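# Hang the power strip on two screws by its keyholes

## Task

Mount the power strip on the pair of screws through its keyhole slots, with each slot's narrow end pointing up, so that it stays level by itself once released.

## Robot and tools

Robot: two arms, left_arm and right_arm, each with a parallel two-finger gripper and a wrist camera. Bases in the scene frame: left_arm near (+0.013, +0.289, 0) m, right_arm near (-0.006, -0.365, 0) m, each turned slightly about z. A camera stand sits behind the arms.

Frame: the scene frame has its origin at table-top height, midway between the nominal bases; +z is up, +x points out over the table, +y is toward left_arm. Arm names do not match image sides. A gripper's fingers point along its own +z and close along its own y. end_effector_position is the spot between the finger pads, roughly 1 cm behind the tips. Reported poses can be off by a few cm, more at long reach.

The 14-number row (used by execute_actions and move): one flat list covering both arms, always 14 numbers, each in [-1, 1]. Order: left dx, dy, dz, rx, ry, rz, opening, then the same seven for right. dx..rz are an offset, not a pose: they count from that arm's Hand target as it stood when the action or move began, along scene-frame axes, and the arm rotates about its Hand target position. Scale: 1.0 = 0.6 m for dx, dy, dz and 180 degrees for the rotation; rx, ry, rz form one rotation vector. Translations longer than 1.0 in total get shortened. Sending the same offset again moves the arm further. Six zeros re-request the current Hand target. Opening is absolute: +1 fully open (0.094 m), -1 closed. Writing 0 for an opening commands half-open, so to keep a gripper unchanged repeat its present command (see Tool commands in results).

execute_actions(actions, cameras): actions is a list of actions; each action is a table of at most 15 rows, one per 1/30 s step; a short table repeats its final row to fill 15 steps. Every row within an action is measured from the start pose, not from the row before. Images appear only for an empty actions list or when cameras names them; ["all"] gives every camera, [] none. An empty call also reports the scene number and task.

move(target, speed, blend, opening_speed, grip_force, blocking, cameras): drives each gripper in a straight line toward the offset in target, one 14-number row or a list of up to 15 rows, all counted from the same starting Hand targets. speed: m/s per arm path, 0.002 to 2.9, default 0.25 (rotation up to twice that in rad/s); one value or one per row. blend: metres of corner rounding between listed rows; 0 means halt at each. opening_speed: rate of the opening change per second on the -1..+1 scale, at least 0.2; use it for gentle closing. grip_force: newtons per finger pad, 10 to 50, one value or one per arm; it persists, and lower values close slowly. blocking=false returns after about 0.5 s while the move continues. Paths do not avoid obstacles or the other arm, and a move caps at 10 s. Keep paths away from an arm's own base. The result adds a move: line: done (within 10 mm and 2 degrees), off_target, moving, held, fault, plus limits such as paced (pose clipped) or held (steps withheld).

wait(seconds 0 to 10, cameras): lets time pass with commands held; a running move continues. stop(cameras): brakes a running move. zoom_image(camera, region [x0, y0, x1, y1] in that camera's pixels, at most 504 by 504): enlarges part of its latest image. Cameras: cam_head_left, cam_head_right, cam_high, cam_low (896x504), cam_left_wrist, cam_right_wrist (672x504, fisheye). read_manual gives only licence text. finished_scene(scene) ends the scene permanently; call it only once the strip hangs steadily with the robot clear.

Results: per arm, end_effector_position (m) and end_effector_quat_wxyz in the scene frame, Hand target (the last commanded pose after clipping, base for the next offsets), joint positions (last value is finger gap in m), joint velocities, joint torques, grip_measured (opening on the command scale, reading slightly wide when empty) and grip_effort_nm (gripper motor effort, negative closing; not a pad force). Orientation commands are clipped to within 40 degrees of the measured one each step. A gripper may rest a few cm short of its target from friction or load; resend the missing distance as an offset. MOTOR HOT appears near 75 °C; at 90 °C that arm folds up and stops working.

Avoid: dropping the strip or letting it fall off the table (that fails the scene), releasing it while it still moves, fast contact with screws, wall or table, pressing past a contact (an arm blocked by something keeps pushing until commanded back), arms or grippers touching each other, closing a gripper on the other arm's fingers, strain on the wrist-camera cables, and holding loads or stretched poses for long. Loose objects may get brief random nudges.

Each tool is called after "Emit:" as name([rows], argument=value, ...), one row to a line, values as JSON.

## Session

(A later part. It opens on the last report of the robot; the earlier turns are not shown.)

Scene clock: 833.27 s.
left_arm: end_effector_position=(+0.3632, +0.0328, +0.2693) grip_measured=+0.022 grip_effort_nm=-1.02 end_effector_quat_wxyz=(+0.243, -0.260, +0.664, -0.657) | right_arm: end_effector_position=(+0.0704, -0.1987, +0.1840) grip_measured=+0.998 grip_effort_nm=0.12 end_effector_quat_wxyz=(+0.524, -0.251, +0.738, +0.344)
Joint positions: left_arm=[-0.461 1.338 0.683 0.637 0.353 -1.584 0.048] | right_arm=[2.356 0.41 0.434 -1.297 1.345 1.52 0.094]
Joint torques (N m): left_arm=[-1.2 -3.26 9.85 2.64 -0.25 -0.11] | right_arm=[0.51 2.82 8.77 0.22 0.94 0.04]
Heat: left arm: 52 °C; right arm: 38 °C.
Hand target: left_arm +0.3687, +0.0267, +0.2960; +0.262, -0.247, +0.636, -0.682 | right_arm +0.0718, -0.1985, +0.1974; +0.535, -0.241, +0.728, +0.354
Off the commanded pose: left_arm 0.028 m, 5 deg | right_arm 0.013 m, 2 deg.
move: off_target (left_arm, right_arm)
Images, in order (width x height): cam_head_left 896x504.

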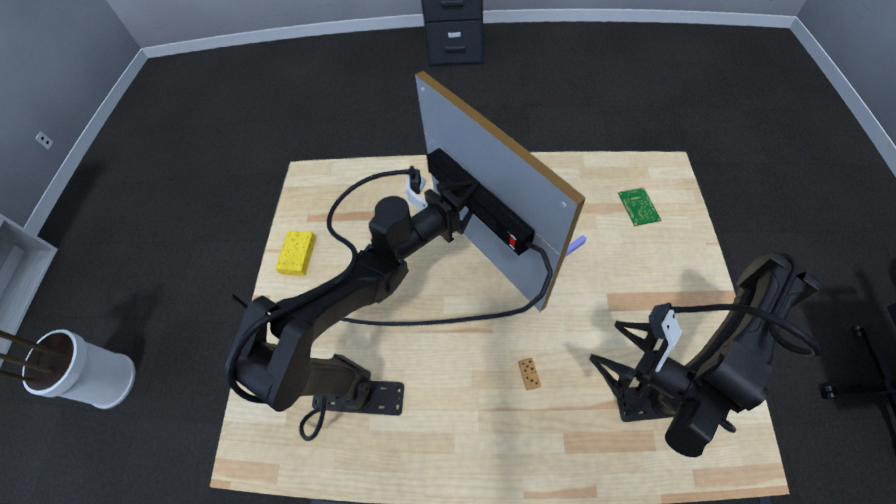

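Emit:
move([
  [-0.0148,0.018,0.04,0,0,0,-0.3,0,0,0,0,0,0,1],
  [-0.0148,0.018,0.075,0,0,0,-0.3,0,0,0,0,0,0,1],
  [0.003,-0.004,0.075,0,0,0,-0.3,0,0,0,0,0,0,1],
], speed=0.06, cameras=["cam_head_left"])

Emit:
zoom_image(camera="cam_head_left", region=[495, 190, 555, 250])

Emit:
zoom_image(camera="cam_head_left", region=[415, 125, 475, 185])

Scene clock: 850.70 s.
left_arm: end_effector_position=(+0.3642, +0.0296, +0.3031) grip_measured=+0.022 grip_effort_nm=-1.02 end_effector_quat_wxyz=(+0.239, -0.265, +0.668, -0.653) | right_arm: end_effector_position=(+0.0704, -0.1987, +0.1840) grip_measured=+0.998 grip_effort_nm=0.12 end_effector_quat_wxyz=(+0.524, -0.251, +0.738, +0.344)
Joint positions: left_arm=[-0.47 1.293 0.808 0.452 0.345 -1.586 0.048] | right_arm=[2.356 0.41 0.434 -1.297 1.345 1.52 0.094]
Joint torques (N m): left_arm=[-0.76 -3.66 12.15 2.54 -0.18 -0.1] | right_arm=[0.53 2.82 8.76 0.22 0.93 0.03]
Heat: left arm: 52 °C; right arm: 38 °C.
Hand target: left_arm +0.3706, +0.0242, +0.3410; +0.262, -0.247, +0.636, -0.682 | right_arm +0.0718, -0.1985, +0.1974; +0.535, -0.241, +0.728, +0.354
Off the commanded pose: left_arm 0.039 m, 6 deg | right_arm 0.013 m, 2 deg.
move: off_target (left_arm, right_arm)
Images, in order (width x height): cam_head_left 896x504.

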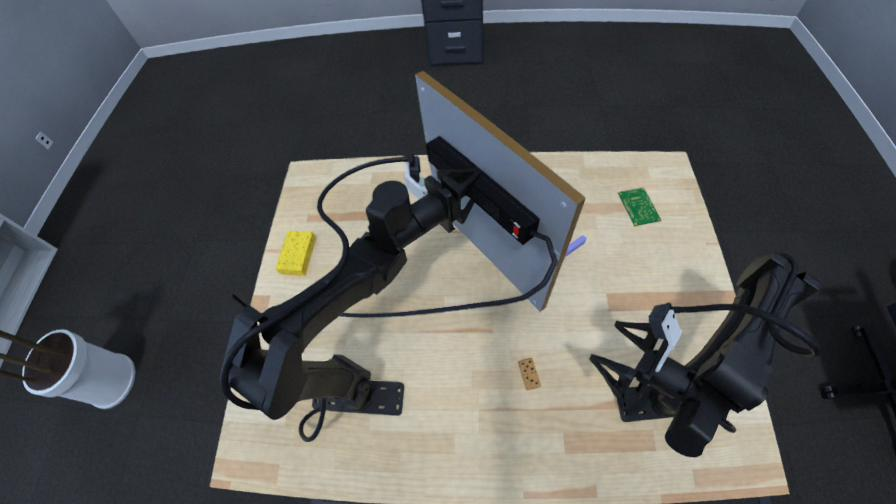

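Scaled by 8.400 from the camera's 896x504 image, which has a finer 1280x720 frame.

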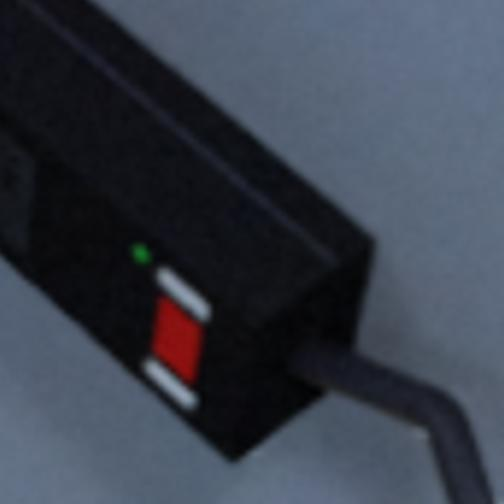

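Scaled by 8.400 from the camera's 896x504 image, which has a finer 1280x720 frame.

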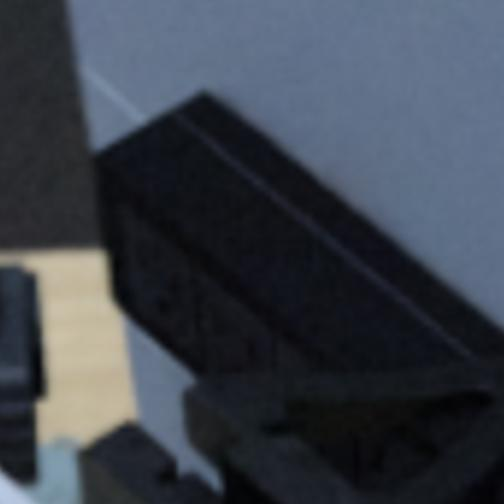

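Emit:
move(target=[-0.002,0.0025,-0.05,0.0085,-0.0104,0,-0.3,0,0,0,0,0,0,1], speed=0.04, cameras=["cam_head_left"])

Emit:
zoom_image(camera="cam_head_left", region=[495, 190, 555, 250])

Emit:
zoom_image(camera="cam_head_left", region=[415, 125, 475, 185])

Scene clock: 862.97 s.
left_arm: end_effector_position=(+0.3663, +0.0279, +0.3051) grip_measured=+0.022 grip_effort_nm=-1.02 end_effector_quat_wxyz=(+0.256, -0.245, +0.653, -0.669) | right_arm: end_effector_position=(+0.0704, -0.1987, +0.1840) grip_measured=+0.998 grip_effort_nm=0.12 end_effector_quat_wxyz=(+0.524, -0.251, +0.738, +0.344)
Joint positions: left_arm=[-0.47 1.321 0.773 0.577 0.348 -1.574 0.048] | right_arm=[2.356 0.41 0.434 -1.297 1.345 1.52 0.094]
Joint torques (N m): left_arm=[-0.55 -2.96 6.74 2.56 -0.15 0.21] | right_arm=[0.51 2.81 8.76 0.22 0.94 0.04]
Heat: left arm: 51 °C; right arm: 38 °C.
Hand target: left_arm +0.3693, +0.0258, +0.3110; +0.276, -0.232, +0.641, -0.677 | right_arm +0.0718, -0.1985, +0.1974; +0.535, -0.241, +0.728, +0.354
Off the commanded pose: left_arm 0.007 m, 3 deg | right_arm 0.013 m, 2 deg.
move: off_target (left_arm, right_arm)
Images, in order (width x height): cam_head_left 896x504.

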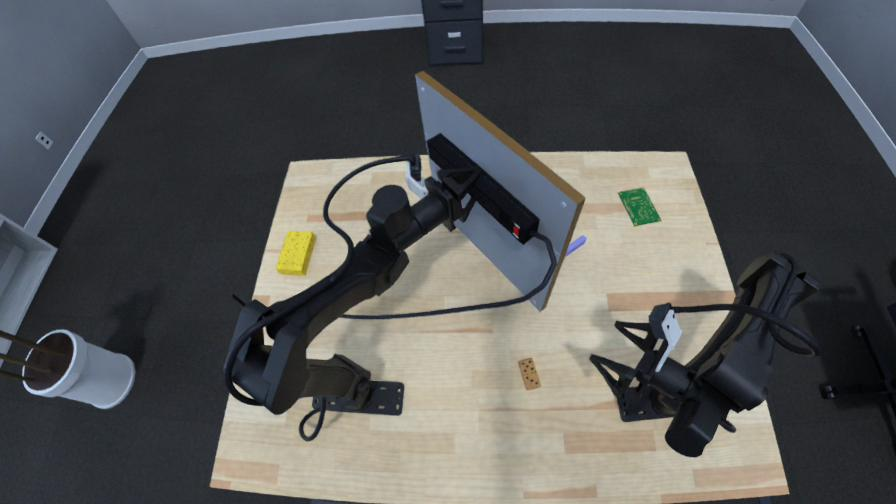

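Scaled by 8.400 from the camera's 896x504 image, which has a finer 1280x720 frame.

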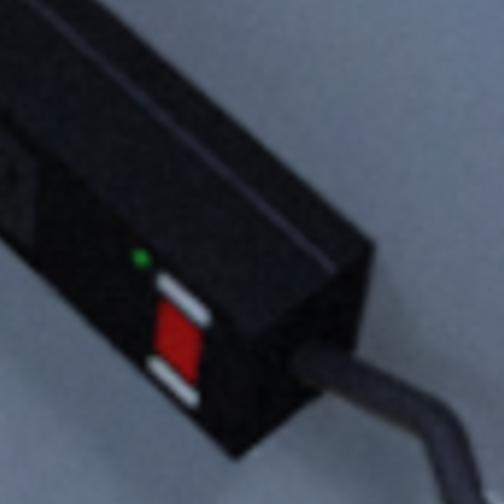

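Scaled by 8.400 from the camera's 896x504 image, which has a finer 1280x720 frame.

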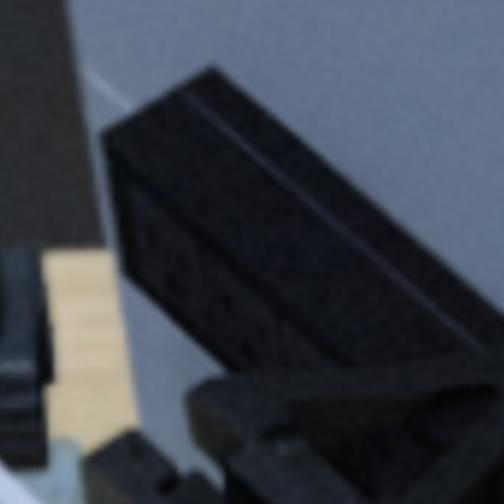

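Emit:
move(target=[0.0025,0.002,-0.0233,0,0,0,-0.3,0,0,0,0,0,0,1], speed=0.03)

Emit:
move(target=[0,0,-0.009,0,0,0,-0.3,0,0,0,0,0,0,1], speed=0.03, cameras=["cam_head_left"])

Emit:
zoom_image(camera="cam_head_left", region=[495, 190, 555, 250])

Emit:
zoom_image(camera="cam_head_left", region=[415, 125, 475, 185])

Scene clock: 875.17 s.
left_arm: end_effector_position=(+0.3657, +0.0285, +0.3028) grip_measured=+0.022 grip_effort_nm=-1.02 end_effector_quat_wxyz=(+0.266, -0.234, +0.641, -0.681) | right_arm: end_effector_position=(+0.0704, -0.1987, +0.1840) grip_measured=+0.998 grip_effort_nm=0.12 end_effector_quat_wxyz=(+0.524, -0.251, +0.738, +0.344)
Joint positions: left_arm=[-0.468 1.339 0.734 0.677 0.352 -1.573 0.048] | right_arm=[2.356 0.41 0.434 -1.297 1.345 1.52 0.094]
Joint torques (N m): left_arm=[-0.1 -2.4 6.53 2.21 -0.18 0.2] | right_arm=[0.5 2.81 8.79 0.22 0.94 0.03]
Heat: left arm: 54 °C; right arm: 38 °C.
Hand target: left_arm +0.3708, +0.0270, +0.2970; +0.276, -0.232, +0.641, -0.677 | right_arm +0.0718, -0.1985, +0.1974; +0.535, -0.241, +0.728, +0.354
Off the commanded pose: left_arm 0.008 m, 1 deg | right_arm 0.013 m, 2 deg.
move: off_target (right_arm)

Scene clock: 876.03 s.
left_arm: end_effector_position=(+0.3654, +0.0287, +0.3019) grip_measured=+0.022 grip_effort_nm=-1.02 end_effector_quat_wxyz=(+0.270, -0.230, +0.637, -0.685) | right_arm: end_effector_position=(+0.0704, -0.1987, +0.1840) grip_measured=+0.998 grip_effort_nm=0.12 end_effector_quat_wxyz=(+0.524, -0.251, +0.738, +0.344)
Joint positions: left_arm=[-0.468 1.348 0.719 0.717 0.352 -1.573 0.048] | right_arm=[2.356 0.41 0.434 -1.297 1.345 1.52 0.094]
Joint torques (N m): left_arm=[-0.24 -2.28 6.45 2.01 -0.18 0.17] | right_arm=[0.53 2.81 8.77 0.21 0.94 0.04]
Heat: left arm: 53 °C; right arm: 38 °C.
Hand target: left_arm +0.3709, +0.0270, +0.2916; +0.276, -0.232, +0.641, -0.677 | right_arm +0.0718, -0.1985, +0.1974; +0.535, -0.241, +0.728, +0.354
Off the commanded pose: left_arm 0.012 m, 1 deg | right_arm 0.013 m, 2 deg.
move: off_target (left_arm, right_arm)
Images, in order (width x height): cam_head_left 896x504.

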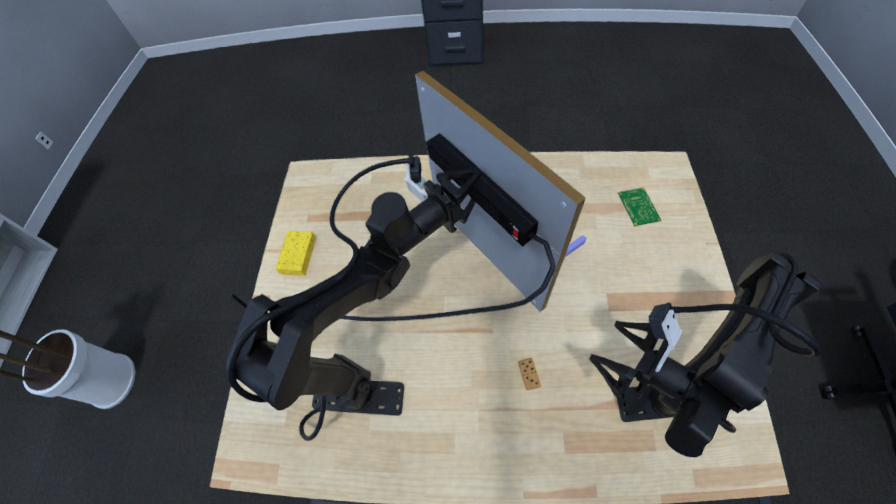

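Scaled by 8.400 from the camera's 896x504 image, which has a finer 1280x720 frame.

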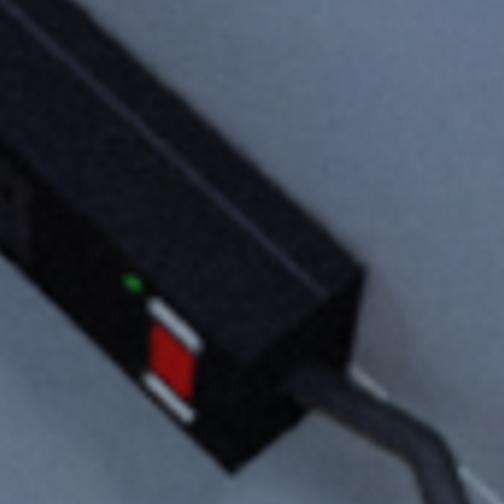

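Scaled by 8.400 from the camera's 896x504 image, which has a finer 1280x720 frame.

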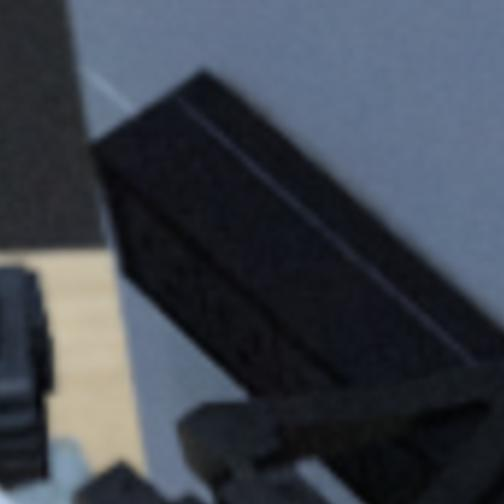

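Emit:
move([
  [-0.0148,0.018,0.035,0,0,0,-0.3,0,0,0,0,0,0,1],
  [-0.0148,0.018,0.0217,0,0,0,-0.3,0,0,0,0,0,0,1],
], speed=0.05, cameras=["cam_head_left"])

Emit:
zoom_image(camera="cam_head_left", region=[495, 190, 555, 250])

Emit:
zoom_image(camera="cam_head_left", region=[415, 125, 475, 185])

Scene clock: 886.43 s.
left_arm: end_effector_position=(+0.3652, +0.0343, +0.2993) grip_measured=+0.022 grip_effort_nm=-1.02 end_effector_quat_wxyz=(+0.269, -0.240, +0.644, -0.675) | right_arm: end_effector_position=(+0.0704, -0.1987, +0.1840) grip_measured=+0.998 grip_effort_nm=0.12 end_effector_quat_wxyz=(+0.524, -0.251, +0.738, +0.344)
Joint positions: left_arm=[-0.458 1.322 0.719 0.662 0.348 -1.569 0.048] | right_arm=[2.356 0.41 0.434 -1.297 1.345 1.52 0.094]
Joint torques (N m): left_arm=[0.58 -5.61 6.45 1.91 0.04 0.14] | right_arm=[0.51 2.81 8.77 0.22 0.94 0.03]
Heat: left arm: 52 °C; right arm: 38 °C.
Hand target: left_arm +0.3620, +0.0378, +0.3046; +0.276, -0.232, +0.641, -0.677 | right_arm +0.0718, -0.1985, +0.1974; +0.535, -0.241, +0.728, +0.354
Off the commanded pose: left_arm 0.007 m, 1 deg | right_arm 0.013 m, 2 deg.
move: off_target (right_arm)
Images, in order (width x height): cam_head_left 896x504.

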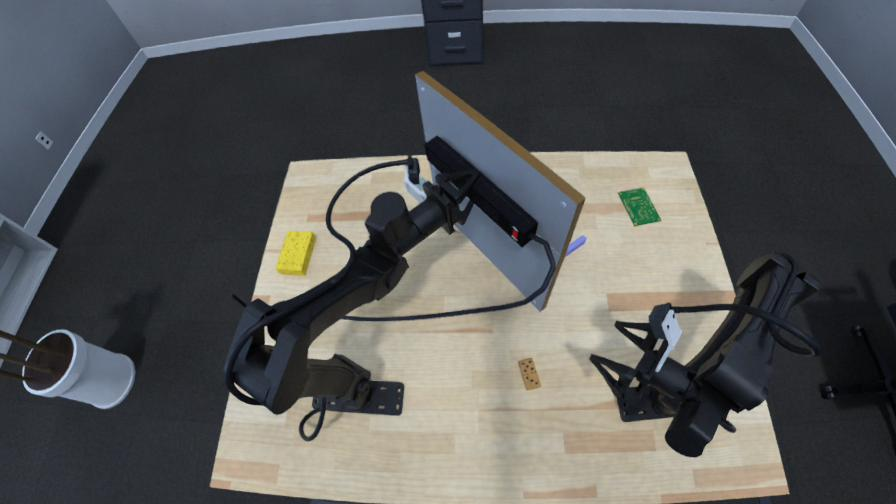

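Scaled by 8.400 from the camera's 896x504 image, which has a finer 1280x720 frame.

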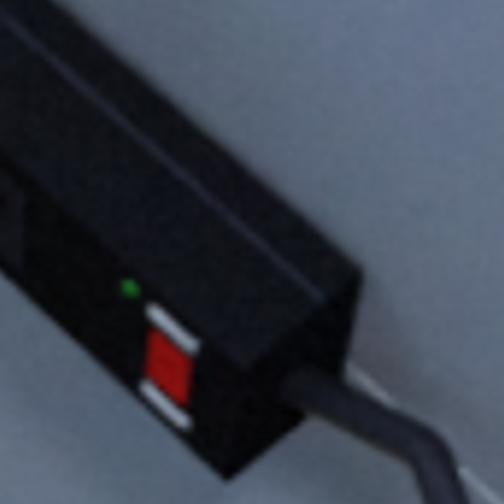

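Scaled by 8.400 from the camera's 896x504 image, which has a finer 1280x720 frame.

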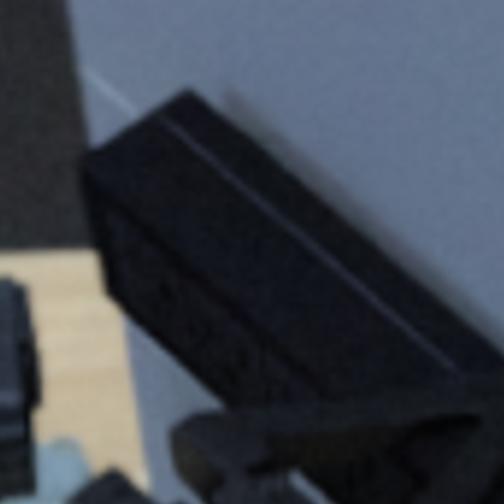

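Emit:
move([
  [-0.018,0.022,0.01,0,0,0,-0.3,0,0,0,0,0,0,1],
  [-0.018,0.022,-0.012,0,0,0,-0.3,0,0,0,0,0,0,1],
], speed=0.06, cameras=["cam_head_left"])

Emit:
zoom_image(camera="cam_head_left", region=[495, 190, 555, 250])

Emit:
zoom_image(camera="cam_head_left", region=[415, 125, 475, 185])

Scene clock: 893.80 s.
left_arm: end_effector_position=(+0.3530, +0.0472, +0.2759) grip_measured=+0.022 grip_effort_nm=-1.02 end_effector_quat_wxyz=(+0.254, -0.250, +0.664, -0.657) | right_arm: end_effector_position=(+0.0704, -0.1987, +0.1840) grip_measured=+0.998 grip_effort_nm=0.12 end_effector_quat_wxyz=(+0.524, -0.251, +0.738, +0.344)
Joint positions: left_arm=[-0.429 1.261 0.646 0.606 0.385 -1.559 0.048] | right_arm=[2.356 0.41 0.434 -1.297 1.345 1.52 0.094]
Joint torques (N m): left_arm=[0.55 -5.07 6.42 2.59 0.01 0.02] | right_arm=[0.51 2.8 8.77 0.22 0.94 0.04]
Heat: left arm: 51 °C; right arm: 38 °C.
Hand target: left_arm +0.3512, +0.0510, +0.2974; +0.276, -0.232, +0.641, -0.677 | right_arm +0.0718, -0.1985, +0.1974; +0.535, -0.241, +0.728, +0.354
Off the commanded pose: left_arm 0.022 m, 5 deg | right_arm 0.013 m, 2 deg.
move: off_target (left_arm, right_arm)
Images, in order (width x height): cam_head_left 896x504.

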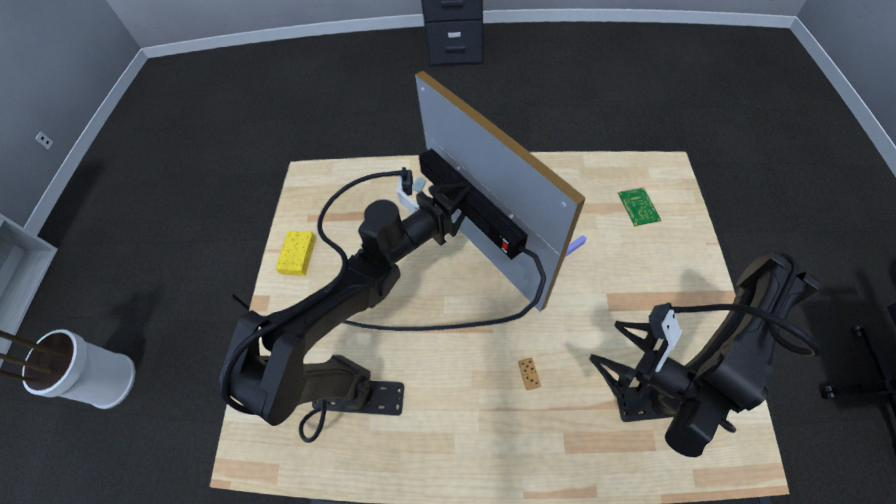

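Scaled by 8.400 from the camera's 896x504 image, which has a finer 1280x720 frame.

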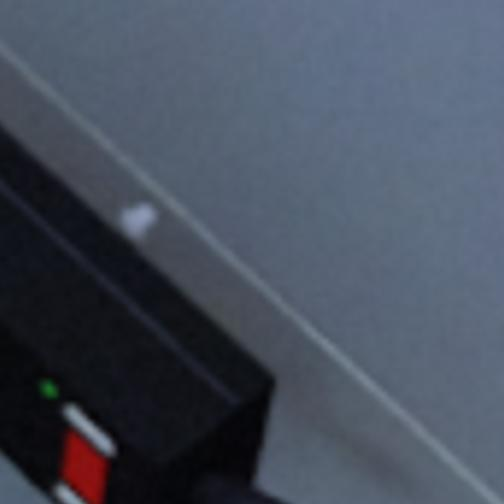

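Scaled by 8.400 from the camera's 896x504 image, which has a finer 1280x720 frame.

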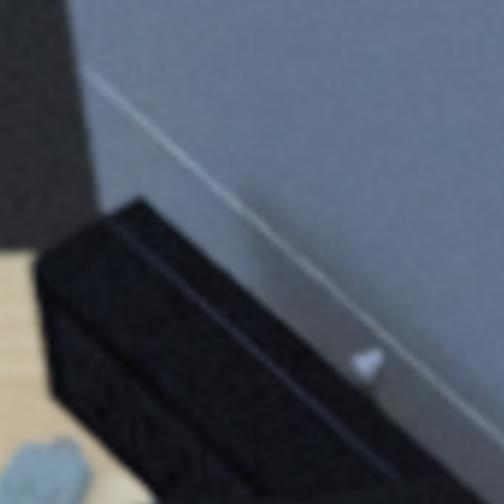

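Emit:
move([
  [0.0074,-0.009,0.071,0,0,0,-0.3,0,0,0,0,0,0,1],
  [0.0074,-0.009,0.0237,0,0,0,-0.3,0,0,0,0,0,0,1],
], speed=0.06)

Scene clock: 906.47 s.
left_arm: end_effector_position=(+0.3558, +0.0459, +0.2983) grip_measured=+0.022 grip_effort_nm=-1.02 end_effector_quat_wxyz=(+0.259, -0.245, +0.659, -0.662) | right_arm: end_effector_position=(+0.0704, -0.1987, +0.1840) grip_measured=+0.998 grip_effort_nm=0.12 end_effector_quat_wxyz=(+0.524, -0.251, +0.738, +0.344)
Joint positions: left_arm=[-0.429 1.247 0.712 0.547 0.385 -1.557 0.048] | right_arm=[2.356 0.41 0.434 -1.297 1.345 1.52 0.094]
Joint torques (N m): left_arm=[-0.36 -3.69 6.74 2.58 -0.09 0.03] | right_arm=[0.51 2.82 8.77 0.22 0.93 0.03]
Heat: left arm: 52 °C; right arm: 38 °C.
Hand target: left_arm +0.3556, +0.0456, +0.3117; +0.276, -0.232, +0.641, -0.677 | right_arm +0.0718, -0.1985, +0.1974; +0.535, -0.241, +0.728, +0.354
Off the commanded pose: left_arm 0.013 m, 4 deg | right_arm 0.013 m, 2 deg.
move: off_target (left_arm, right_arm)

Emit:
move(target=[0.0148,-0.022,0,-0.003,0.0037,0,-0.3,0,0,0,0,0,0,1], speed=0.04, cameras=["cam_head_left"])

Emit:
zoom_image(camera="cam_head_left", region=[495, 190, 555, 250])

Emit:
zoom_image(camera="cam_head_left", region=[415, 125, 475, 185])

Scene clock: 913.07 s.
left_arm: end_effector_position=(+0.3611, +0.0357, +0.2805) grip_measured=+0.022 grip_effort_nm=-1.02 end_effector_quat_wxyz=(+0.251, -0.254, +0.669, -0.652) | right_arm: end_effector_position=(+0.0704, -0.1987, +0.1840) grip_measured=+0.998 grip_effort_nm=0.12 end_effector_quat_wxyz=(+0.524, -0.251, +0.738, +0.344)
Joint positions: left_arm=[-0.456 1.301 0.712 0.564 0.358 -1.557 0.048] | right_arm=[2.356 0.41 0.434 -1.297 1.345 1.52 0.094]
Joint torques (N m): left_arm=[-0.5 -3.97 9.62 2.66 -0.11 -0.11] | right_arm=[0.53 2.8 8.77 0.22 0.94 0.04]
Heat: left arm: 52 °C; right arm: 38 °C.
Hand target: left_arm +0.3645, +0.0324, +0.3116; +0.271, -0.238, +0.640, -0.679 | right_arm +0.0718, -0.1985, +0.1974; +0.535, -0.241, +0.728, +0.354
Off the commanded pose: left_arm 0.031 m, 5 deg | right_arm 0.013 m, 2 deg.
move: off_target (left_arm, right_arm)
Images, in order (width x height): cam_head_left 896x504.

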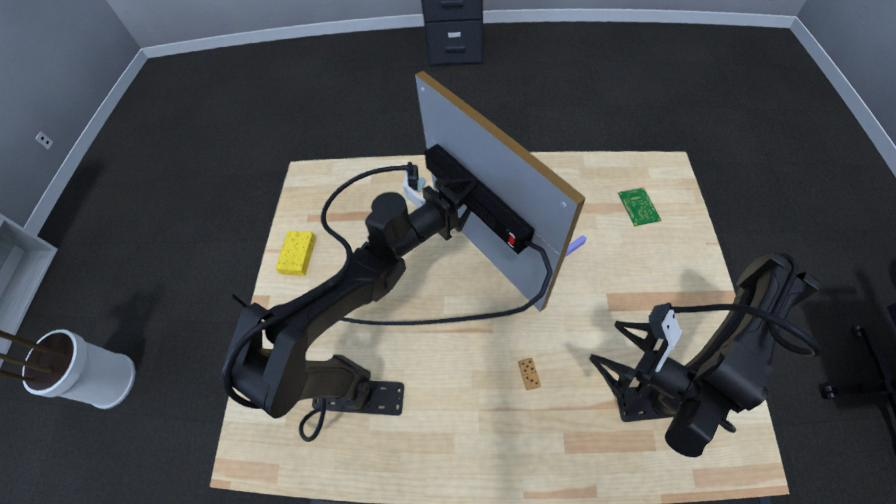

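Scaled by 8.400 from the camera's 896x504 image, which has a finer 1280x720 frame.

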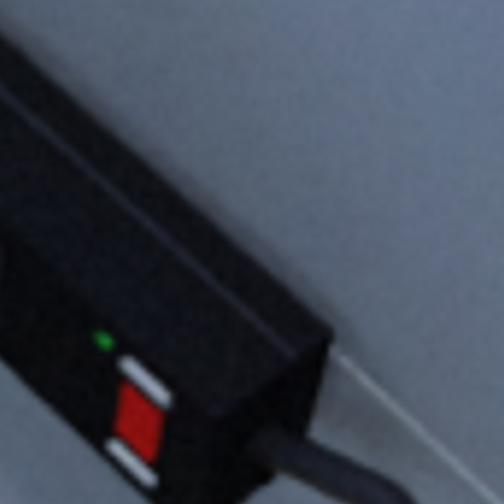

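Scaled by 8.400 from the camera's 896x504 image, which has a finer 1280x720 frame.

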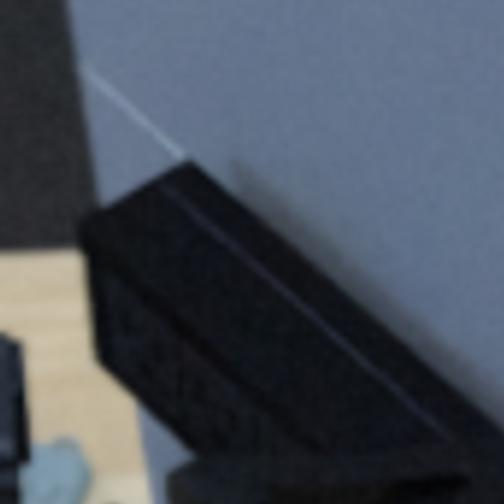

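Emit:
move(target=[0.0095,-0.0095,0,0,0,0,-0.3,0,0,0,0,0,0,1], speed=0.03, cameras=["cam_head_left"])

Emit:
zoom_image(camera="cam_head_left", region=[495, 190, 555, 250])

Emit:
zoom_image(camera="cam_head_left", region=[415, 125, 475, 185])

Scene clock: 921.23 s.
left_arm: end_effector_position=(+0.3633, +0.0326, +0.2737) grip_measured=+0.022 grip_effort_nm=-1.02 end_effector_quat_wxyz=(+0.247, -0.257, +0.673, -0.649) | right_arm: end_effector_position=(+0.0704, -0.1987, +0.1840) grip_measured=+0.998 grip_effort_nm=0.13 end_effector_quat_wxyz=(+0.524, -0.251, +0.738, +0.344)
Joint positions: left_arm=[-0.462 1.322 0.712 0.572 0.353 -1.558 0.048] | right_arm=[2.356 0.41 0.434 -1.297 1.345 1.52 0.094]
Joint torques (N m): left_arm=[-0.81 -3.66 11.37 2.66 -0.18 -0.05] | right_arm=[0.51 2.82 8.77 0.22 0.94 0.03]
Heat: left arm: 52 °C; right arm: 38 °C.
Hand target: left_arm +0.3702, +0.0268, +0.3117; +0.271, -0.238, +0.639, -0.679 | right_arm +0.0718, -0.1985, +0.1974; +0.535, -0.241, +0.728, +0.354
Off the commanded pose: left_arm 0.039 m, 6 deg | right_arm 0.013 m, 2 deg.
move: off_target (left_arm, right_arm)
Images, in order (width x height): cam_head_left 896x504.

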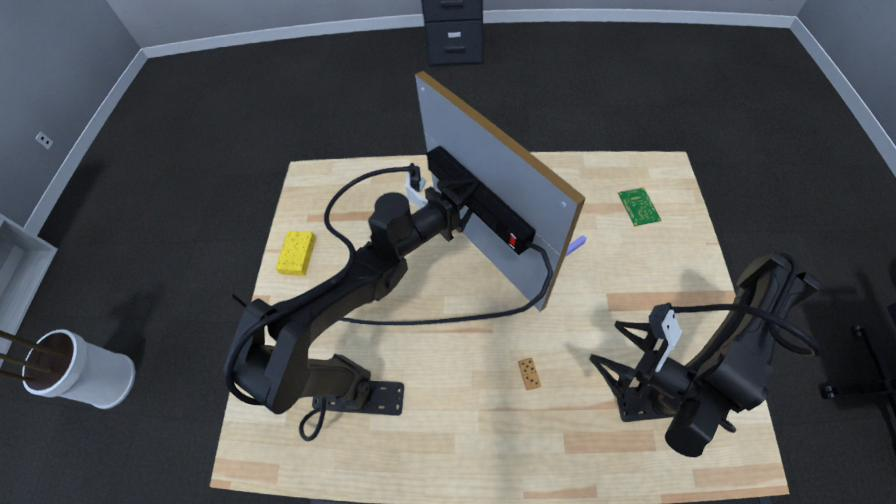

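Scaled by 8.400 from the camera's 896x504 image, which has a finer 1280x720 frame.

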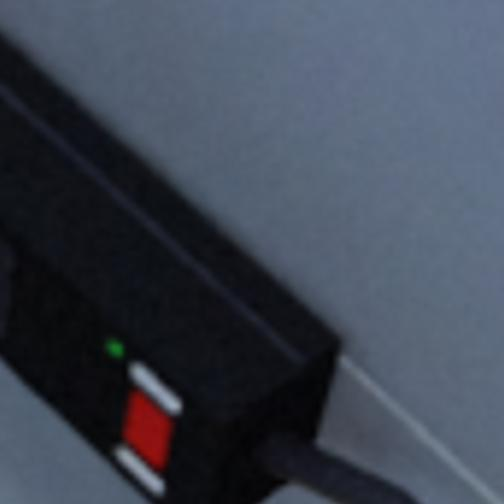

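Scaled by 8.400 from the camera's 896x504 image, which has a finer 1280x720 frame.

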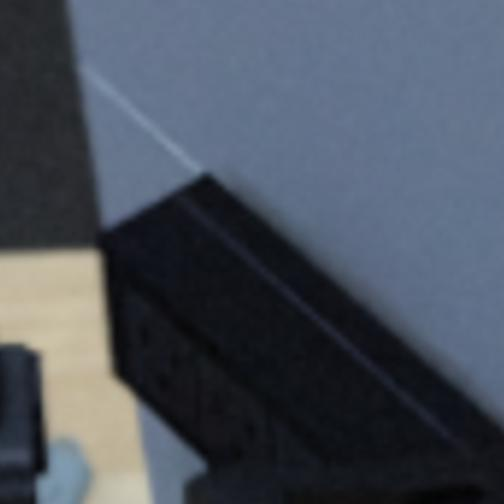

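Emit:
move(target=[-0.012,0.0146,0.0,0,0,0,-0.3,0,0,0,0,0,0,1], speed=0.03, cameras=["cam_head_left"])

Emit:
zoom_image(camera="cam_head_left", region=[495, 190, 555, 250])

Emit:
zoom_image(camera="cam_head_left", region=[415, 125, 475, 185])

Scene clock: 931.83 s.
left_arm: end_effector_position=(+0.3631, +0.0326, +0.2737) grip_measured=+0.022 grip_effort_nm=-1.02 end_effector_quat_wxyz=(+0.246, -0.256, +0.673, -0.649) | right_arm: end_effector_position=(+0.0704, -0.1987, +0.1840) grip_measured=+0.998 grip_effort_nm=0.12 end_effector_quat_wxyz=(+0.524, -0.251, +0.738, +0.344)
Joint positions: left_arm=[-0.461 1.322 0.712 0.572 0.356 -1.558 0.048] | right_arm=[2.356 0.41 0.434 -1.297 1.345 1.52 0.094]
Joint torques (N m): left_arm=[0.28 -6.53 9.02 2.56 -0.05 -0.09] | right_arm=[0.53 2.82 8.77 0.22 0.94 0.04]
Heat: left arm: 53 °C; right arm: 38 °C.
Hand target: left_arm +0.3630, +0.0355, +0.3117; +0.271, -0.237, +0.640, -0.679 | right_arm +0.0718, -0.1985, +0.1974; +0.535, -0.241, +0.728, +0.354
Off the commanded pose: left_arm 0.038 m, 6 deg | right_arm 0.013 m, 2 deg.
move: off_target (left_arm, right_arm)
Images, in order (width x height): cam_head_left 896x504.

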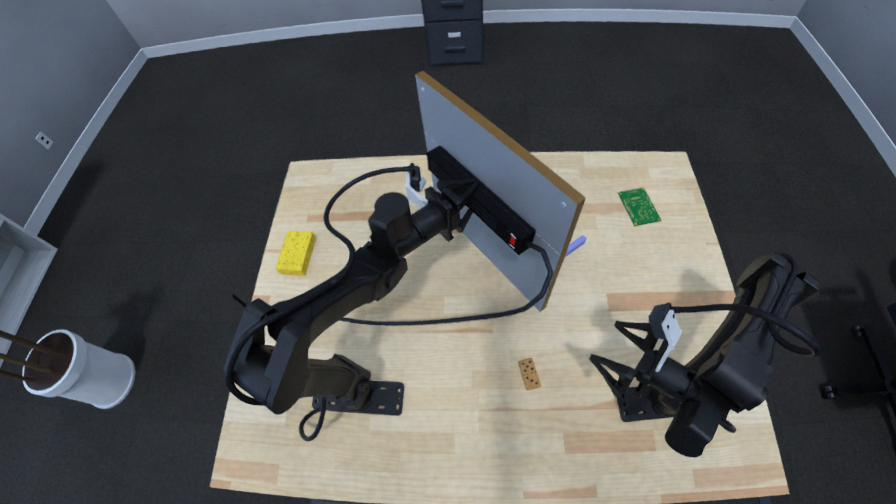

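Scaled by 8.400 from the camera's 896x504 image, which has a finer 1280x720 frame.

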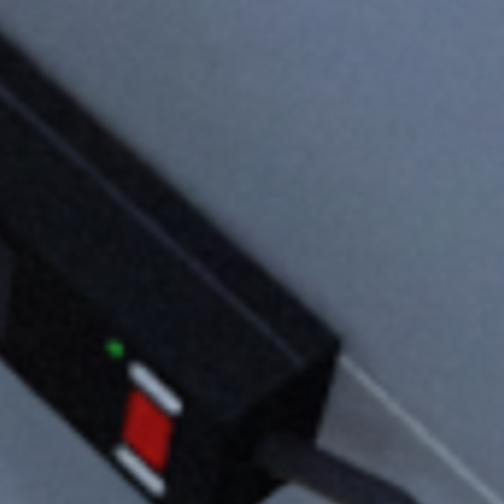

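Scaled by 8.400 from the camera's 896x504 image, which has a finer 1280x720 frame.

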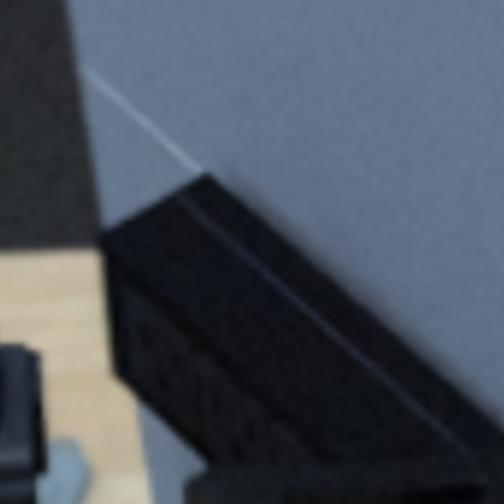

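Emit:
move(target=[-0.0127,0.0155,0.0,0,0,0,-0.3,0,0,0,0,0,0,1], speed=0.03, cameras=["cam_head_left"])

Emit:
zoom_image(camera="cam_head_left", region=[495, 190, 555, 250])

Emit:
zoom_image(camera="cam_head_left", region=[415, 125, 475, 185])

Scene clock: 936.43 s.
left_arm: end_effector_position=(+0.3599, +0.0390, +0.2886) grip_measured=+0.022 grip_effort_nm=-1.02 end_effector_quat_wxyz=(+0.255, -0.248, +0.663, -0.659) | right_arm: end_effector_position=(+0.0704, -0.1987, +0.1840) grip_measured=+0.998 grip_effort_nm=0.12 end_effector_quat_wxyz=(+0.524, -0.251, +0.738, +0.344)
Joint positions: left_arm=[-0.446 1.286 0.712 0.572 0.369 -1.558 0.048] | right_arm=[2.356 0.41 0.434 -1.297 1.345 1.52 0.094]
Joint torques (N m): left_arm=[0.62 -6.76 6.65 2.36 -0.01 -0.15] | right_arm=[0.53 2.8 8.77 0.22 0.94 0.04]
Heat: left arm: 53 °C; right arm: 38 °C.
Hand target: left_arm +0.3554, +0.0448, +0.3117; +0.271, -0.237, +0.640, -0.679 | right_arm +0.0718, -0.1985, +0.1974; +0.535, -0.241, +0.728, +0.354
Off the commanded pose: left_arm 0.024 m, 4 deg | right_arm 0.013 m, 2 deg.
move: off_target (left_arm, right_arm)
Images, in order (width x height): cam_head_left 896x504.

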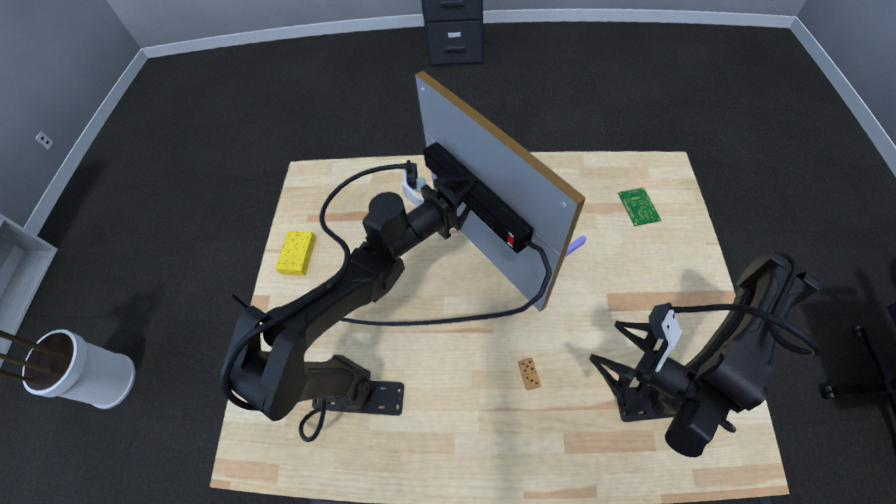

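Scaled by 8.400 from the camera's 896x504 image, which has a finer 1280x720 frame.

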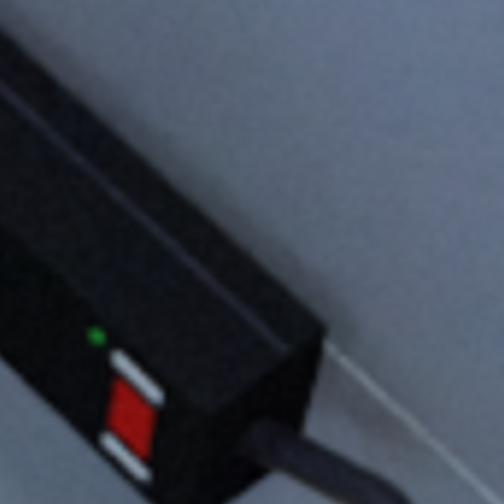

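Scaled by 8.400 from the camera's 896x504 image, which has a finer 1280x720 frame.

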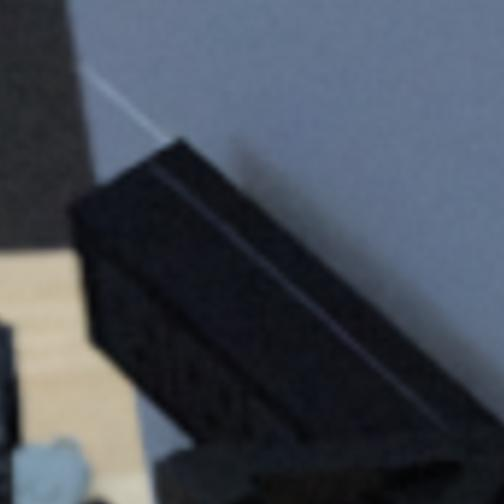

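Emit:
move([
  [0,0,-0.075,0,0,0,-0.3,0,0,0,0,0,0,1],
  [0,0,0.002,0,0,0,-0.3,0,0,0,0,0,0,1],
], speed=0.05)

Scene clock: 949.40 s.
left_arm: end_effector_position=(+0.3533, +0.0423, +0.2670) grip_measured=+0.022 grip_effort_nm=-1.02 end_effector_quat_wxyz=(+0.245, -0.258, +0.674, -0.647) | right_arm: end_effector_position=(+0.0704, -0.1987, +0.1840) grip_measured=+0.998 grip_effort_nm=0.12 end_effector_quat_wxyz=(+0.524, -0.251, +0.738, +0.344)
Joint positions: left_arm=[-0.446 1.273 0.656 0.572 0.37 -1.558 0.048] | right_arm=[2.356 0.41 0.434 -1.297 1.345 1.52 0.094]
Joint torques (N m): left_arm=[0.7 -6.45 10.99 2.32 0.02 -0.1] | right_arm=[0.51 2.81 8.77 0.22 0.94 0.03]
Heat: left arm: 53 °C; right arm: 38 °C.
Hand target: left_arm +0.3555, +0.0448, +0.3127; +0.271, -0.238, +0.640, -0.679 | right_arm +0.0718, -0.1985, +0.1974; +0.535, -0.241, +0.728, +0.354
Off the commanded pose: left_arm 0.046 m, 7 deg | right_arm 0.013 m, 2 deg.
move: off_target (left_arm, right_arm)

Emit:
move(target=[0,0,0.004,0,0,0,-0.3,0,0,0,0,0,0,1], speed=0.05)

Scene clock: 956.97 s.
left_arm: end_effector_position=(+0.3524, +0.0428, +0.2669) grip_measured=+0.022 grip_effort_nm=-1.02 end_effector_quat_wxyz=(+0.243, -0.259, +0.676, -0.646) | right_arm: end_effector_position=(+0.0704, -0.1987, +0.1840) grip_measured=+0.998 grip_effort_nm=0.12 end_effector_quat_wxyz=(+0.524, -0.251, +0.738, +0.344)
Joint positions: left_arm=[-0.446 1.267 0.656 0.56 0.37 -1.558 0.048] | right_arm=[2.356 0.41 0.434 -1.297 1.345 1.52 0.094]
Joint torques (N m): left_arm=[0.72 -6.26 11.64 2.34 -0.01 -0.11] | right_arm=[0.53 2.81 8.79 0.22 0.94 0.04]
Heat: left arm: 53 °C; right arm: 38 °C.
Hand target: left_arm +0.3554, +0.0448, +0.3151; +0.271, -0.238, +0.640, -0.679 | right_arm +0.0718, -0.1985, +0.1974; +0.535, -0.241, +0.728, +0.354
Off the commanded pose: left_arm 0.048 m, 7 deg | right_arm 0.013 m, 2 deg.
move: off_target (left_arm, right_arm)

Emit:
move(target=[0.0133,-0.0165,0,0,0,0,-0.3,0,0,0,0,0,0,1], speed=0.03)

Scene clock: 965.23 s.
left_arm: end_effector_position=(+0.3578, +0.0390, +0.2784) grip_measured=+0.022 grip_effort_nm=-1.03 end_effector_quat_wxyz=(+0.249, -0.255, +0.670, -0.651) | right_arm: end_effector_position=(+0.0704, -0.1987, +0.1840) grip_measured=+0.998 grip_effort_nm=0.12 end_effector_quat_wxyz=(+0.524, -0.251, +0.738, +0.344)
Joint positions: left_arm=[-0.45 1.284 0.695 0.558 0.363 -1.558 0.048] | right_arm=[2.356 0.41 0.434 -1.297 1.345 1.52 0.094]
Joint torques (N m): left_arm=[-0.51 -3.99 11.38 2.5 -0.17 -0.11] | right_arm=[0.51 2.8 8.75 0.22 0.94 0.03]
Heat: left arm: 53 °C; right arm: 38 °C.
Hand target: left_arm +0.3634, +0.0349, +0.3153; +0.271, -0.238, +0.639, -0.679 | right_arm +0.0718, -0.1985, +0.1974; +0.535, -0.241, +0.728, +0.354
Off the commanded pose: left_arm 0.037 m, 6 deg | right_arm 0.013 m, 2 deg.
move: off_target (left_arm, right_arm)

Emit:
move(target=[0.0105,-0.0107,0.004,0,0,0,-0.3,0,0,0,0,0,0,1], speed=0.03, cameras=["cam_head_left"])

Emit:
zoom_image(camera="cam_head_left", region=[495, 190, 555, 250])

Emit:
zoom_image(camera="cam_head_left", region=[415, 125, 475, 185])

Scene clock: 970.40 s.
left_arm: end_effector_position=(+0.3633, +0.0336, +0.2799) grip_measured=+0.022 grip_effort_nm=-1.02 end_effector_quat_wxyz=(+0.248, -0.255, +0.671, -0.651) | right_arm: end_effector_position=(+0.0704, -0.1987, +0.1840) grip_measured=+0.998 grip_effort_nm=0.12 end_effector_quat_wxyz=(+0.524, -0.251, +0.738, +0.344)
Joint positions: left_arm=[-0.458 1.313 0.723 0.558 0.357 -1.558 0.048] | right_arm=[2.356 0.41 0.434 -1.297 1.345 1.52 0.094]
Joint torques (N m): left_arm=[-0.76 -4.04 11.89 2.49 -0.14 -0.13] | right_arm=[0.54 2.8 8.76 0.22 0.94 0.04]
Heat: left arm: 53 °C; right arm: 38 °C.
Hand target: left_arm +0.3697, +0.0284, +0.3176; +0.271, -0.238, +0.640, -0.679 | right_arm +0.0718, -0.1985, +0.1974; +0.535, -0.241, +0.728, +0.354
Off the commanded pose: left_arm 0.039 m, 6 deg | right_arm 0.013 m, 2 deg.
move: off_target (left_arm, right_arm)
Images, in order (width x height): cam_head_left 896x504.

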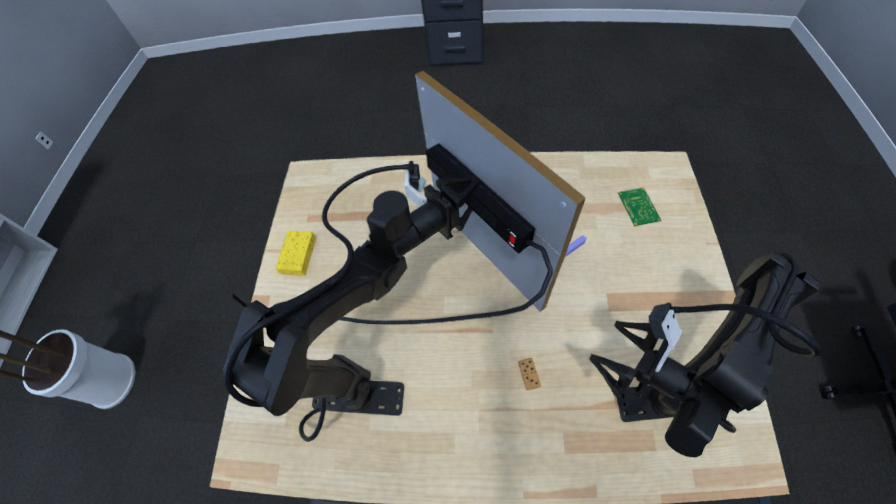

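Scaled by 8.400 from the camera's 896x504 image, which has a finer 1280x720 frame.

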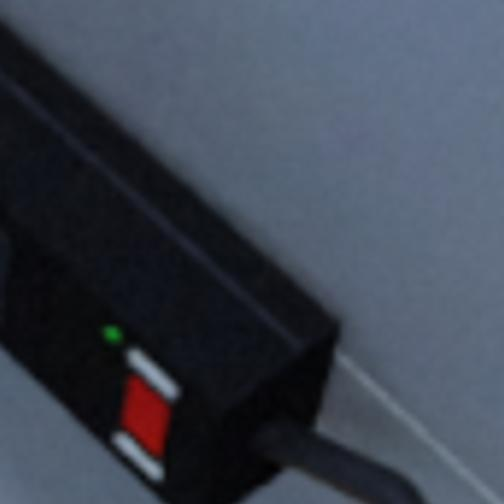

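Scaled by 8.400 from the camera's 896x504 image, which has a finer 1280x720 frame.

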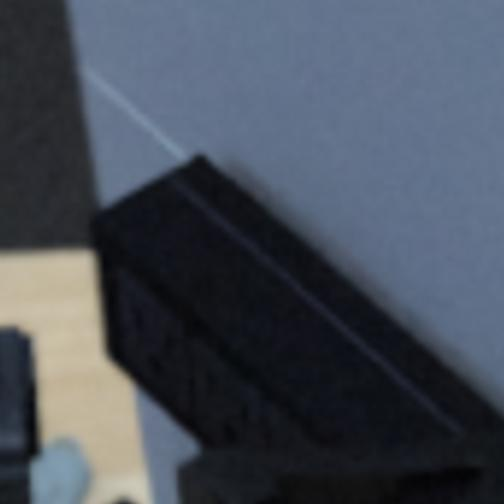

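Emit:
move(target=[0.006,-0.0036,-0.007,0,0,0,-0.3,0,0,0,0,0,0,1], speed=0.03)

Emit:
move(target=[0.0,0,-0.007,0,0,0,-0.3,0,0,0,0,0,0,1], speed=0.03, cameras=["cam_head_left"])

Emit:
zoom_image(camera="cam_head_left", region=[495, 190, 555, 250])

Emit:
zoom_image(camera="cam_head_left", region=[415, 125, 475, 185])

Scene clock: 993.97 s.
left_arm: end_effector_position=(+0.3637, +0.0331, +0.2794) grip_measured=+0.022 grip_effort_nm=-1.02 end_effector_quat_wxyz=(+0.247, -0.255, +0.670, -0.651) | right_arm: end_effector_position=(+0.0704, -0.1987, +0.1840) grip_measured=+0.998 grip_effort_nm=0.12 end_effector_quat_wxyz=(+0.524, -0.251, +0.738, +0.344)
Joint positions: left_arm=[-0.458 1.318 0.723 0.563 0.358 -1.56 0.048] | right_arm=[2.356 0.41 0.434 -1.297 1.345 1.52 0.094]
Joint torques (N m): left_arm=[-0.72 -2.73 11.6 2.68 -0.17 -0.11] | right_arm=[0.51 2.81 8.79 0.22 0.94 0.04]
Heat: left arm: 54 °C; right arm: 38 °C.
Hand target: left_arm +0.3733, +0.0263, +0.3134; +0.271, -0.238, +0.640, -0.679 | right_arm +0.0718, -0.1985, +0.1974; +0.535, -0.241, +0.728, +0.354
Off the commanded pose: left_arm 0.036 m, 6 deg | right_arm 0.013 m, 2 deg.
move: off_target (left_arm, right_arm)

Scene clock: 994.67 s.
left_arm: end_effector_position=(+0.3637, +0.0329, +0.2798) grip_measured=+0.022 grip_effort_nm=-1.02 end_effector_quat_wxyz=(+0.248, -0.254, +0.670, -0.652) | right_arm: end_effector_position=(+0.0704, -0.1987, +0.1840) grip_measured=+0.998 grip_effort_nm=0.12 end_effector_quat_wxyz=(+0.524, -0.251, +0.738, +0.344)
Joint positions: left_arm=[-0.458 1.318 0.723 0.566 0.359 -1.56 0.048] | right_arm=[2.356 0.41 0.434 -1.297 1.345 1.52 0.094]
Joint torques (N m): left_arm=[-0.7 -2.35 10.77 2.82 -0.2 -0.08] | right_arm=[0.51 2.82 8.76 0.22 0.94 0.04]
Heat: left arm: 54 °C; right arm: 38 °C.
Hand target: left_arm +0.3732, +0.0263, +0.3093; +0.271, -0.237, +0.639, -0.679 | right_arm +0.0718, -0.1985, +0.1974; +0.535, -0.241, +0.728, +0.354
Off the commanded pose: left_arm 0.032 m, 6 deg | right_arm 0.013 m, 2 deg.
move: off_target (left_arm, right_arm)
Images, in order (width x height): cam_head_left 896x504.

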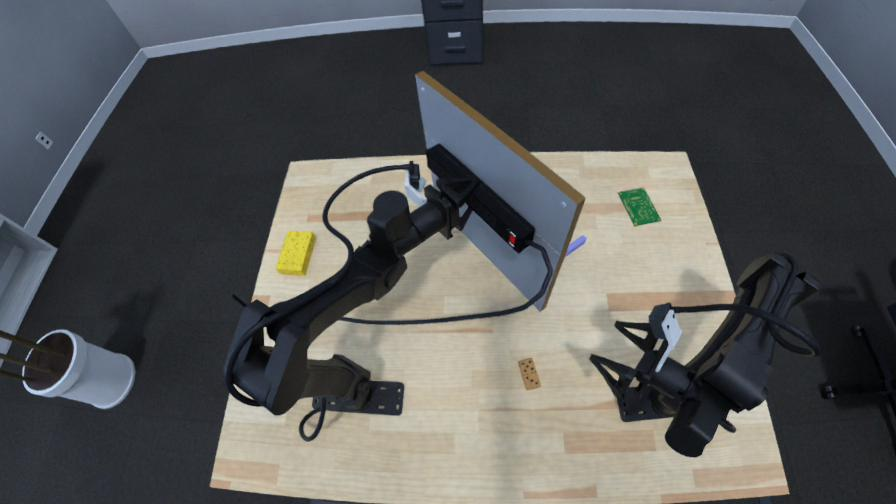

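Scaled by 8.400 from the camera's 896x504 image, which has a finer 1280x720 frame.

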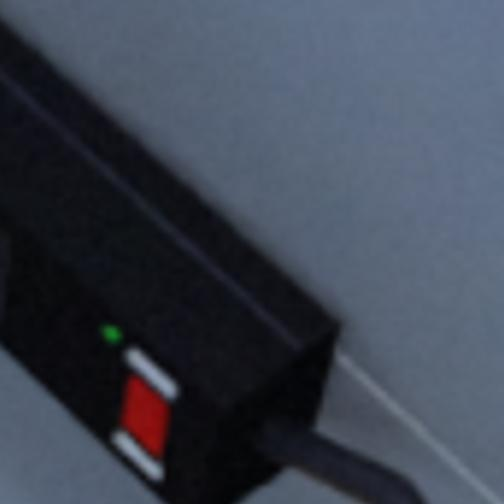

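Scaled by 8.400 from the camera's 896x504 image, which has a finer 1280x720 frame.

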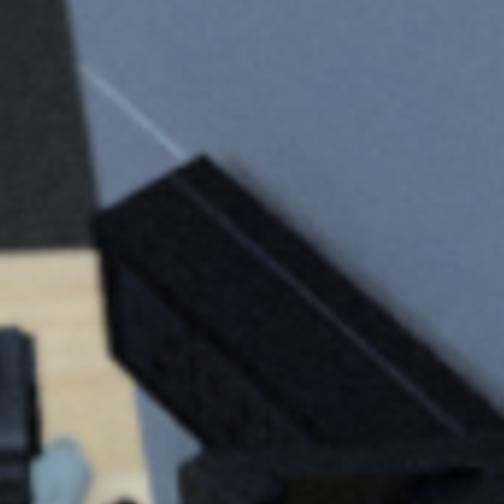

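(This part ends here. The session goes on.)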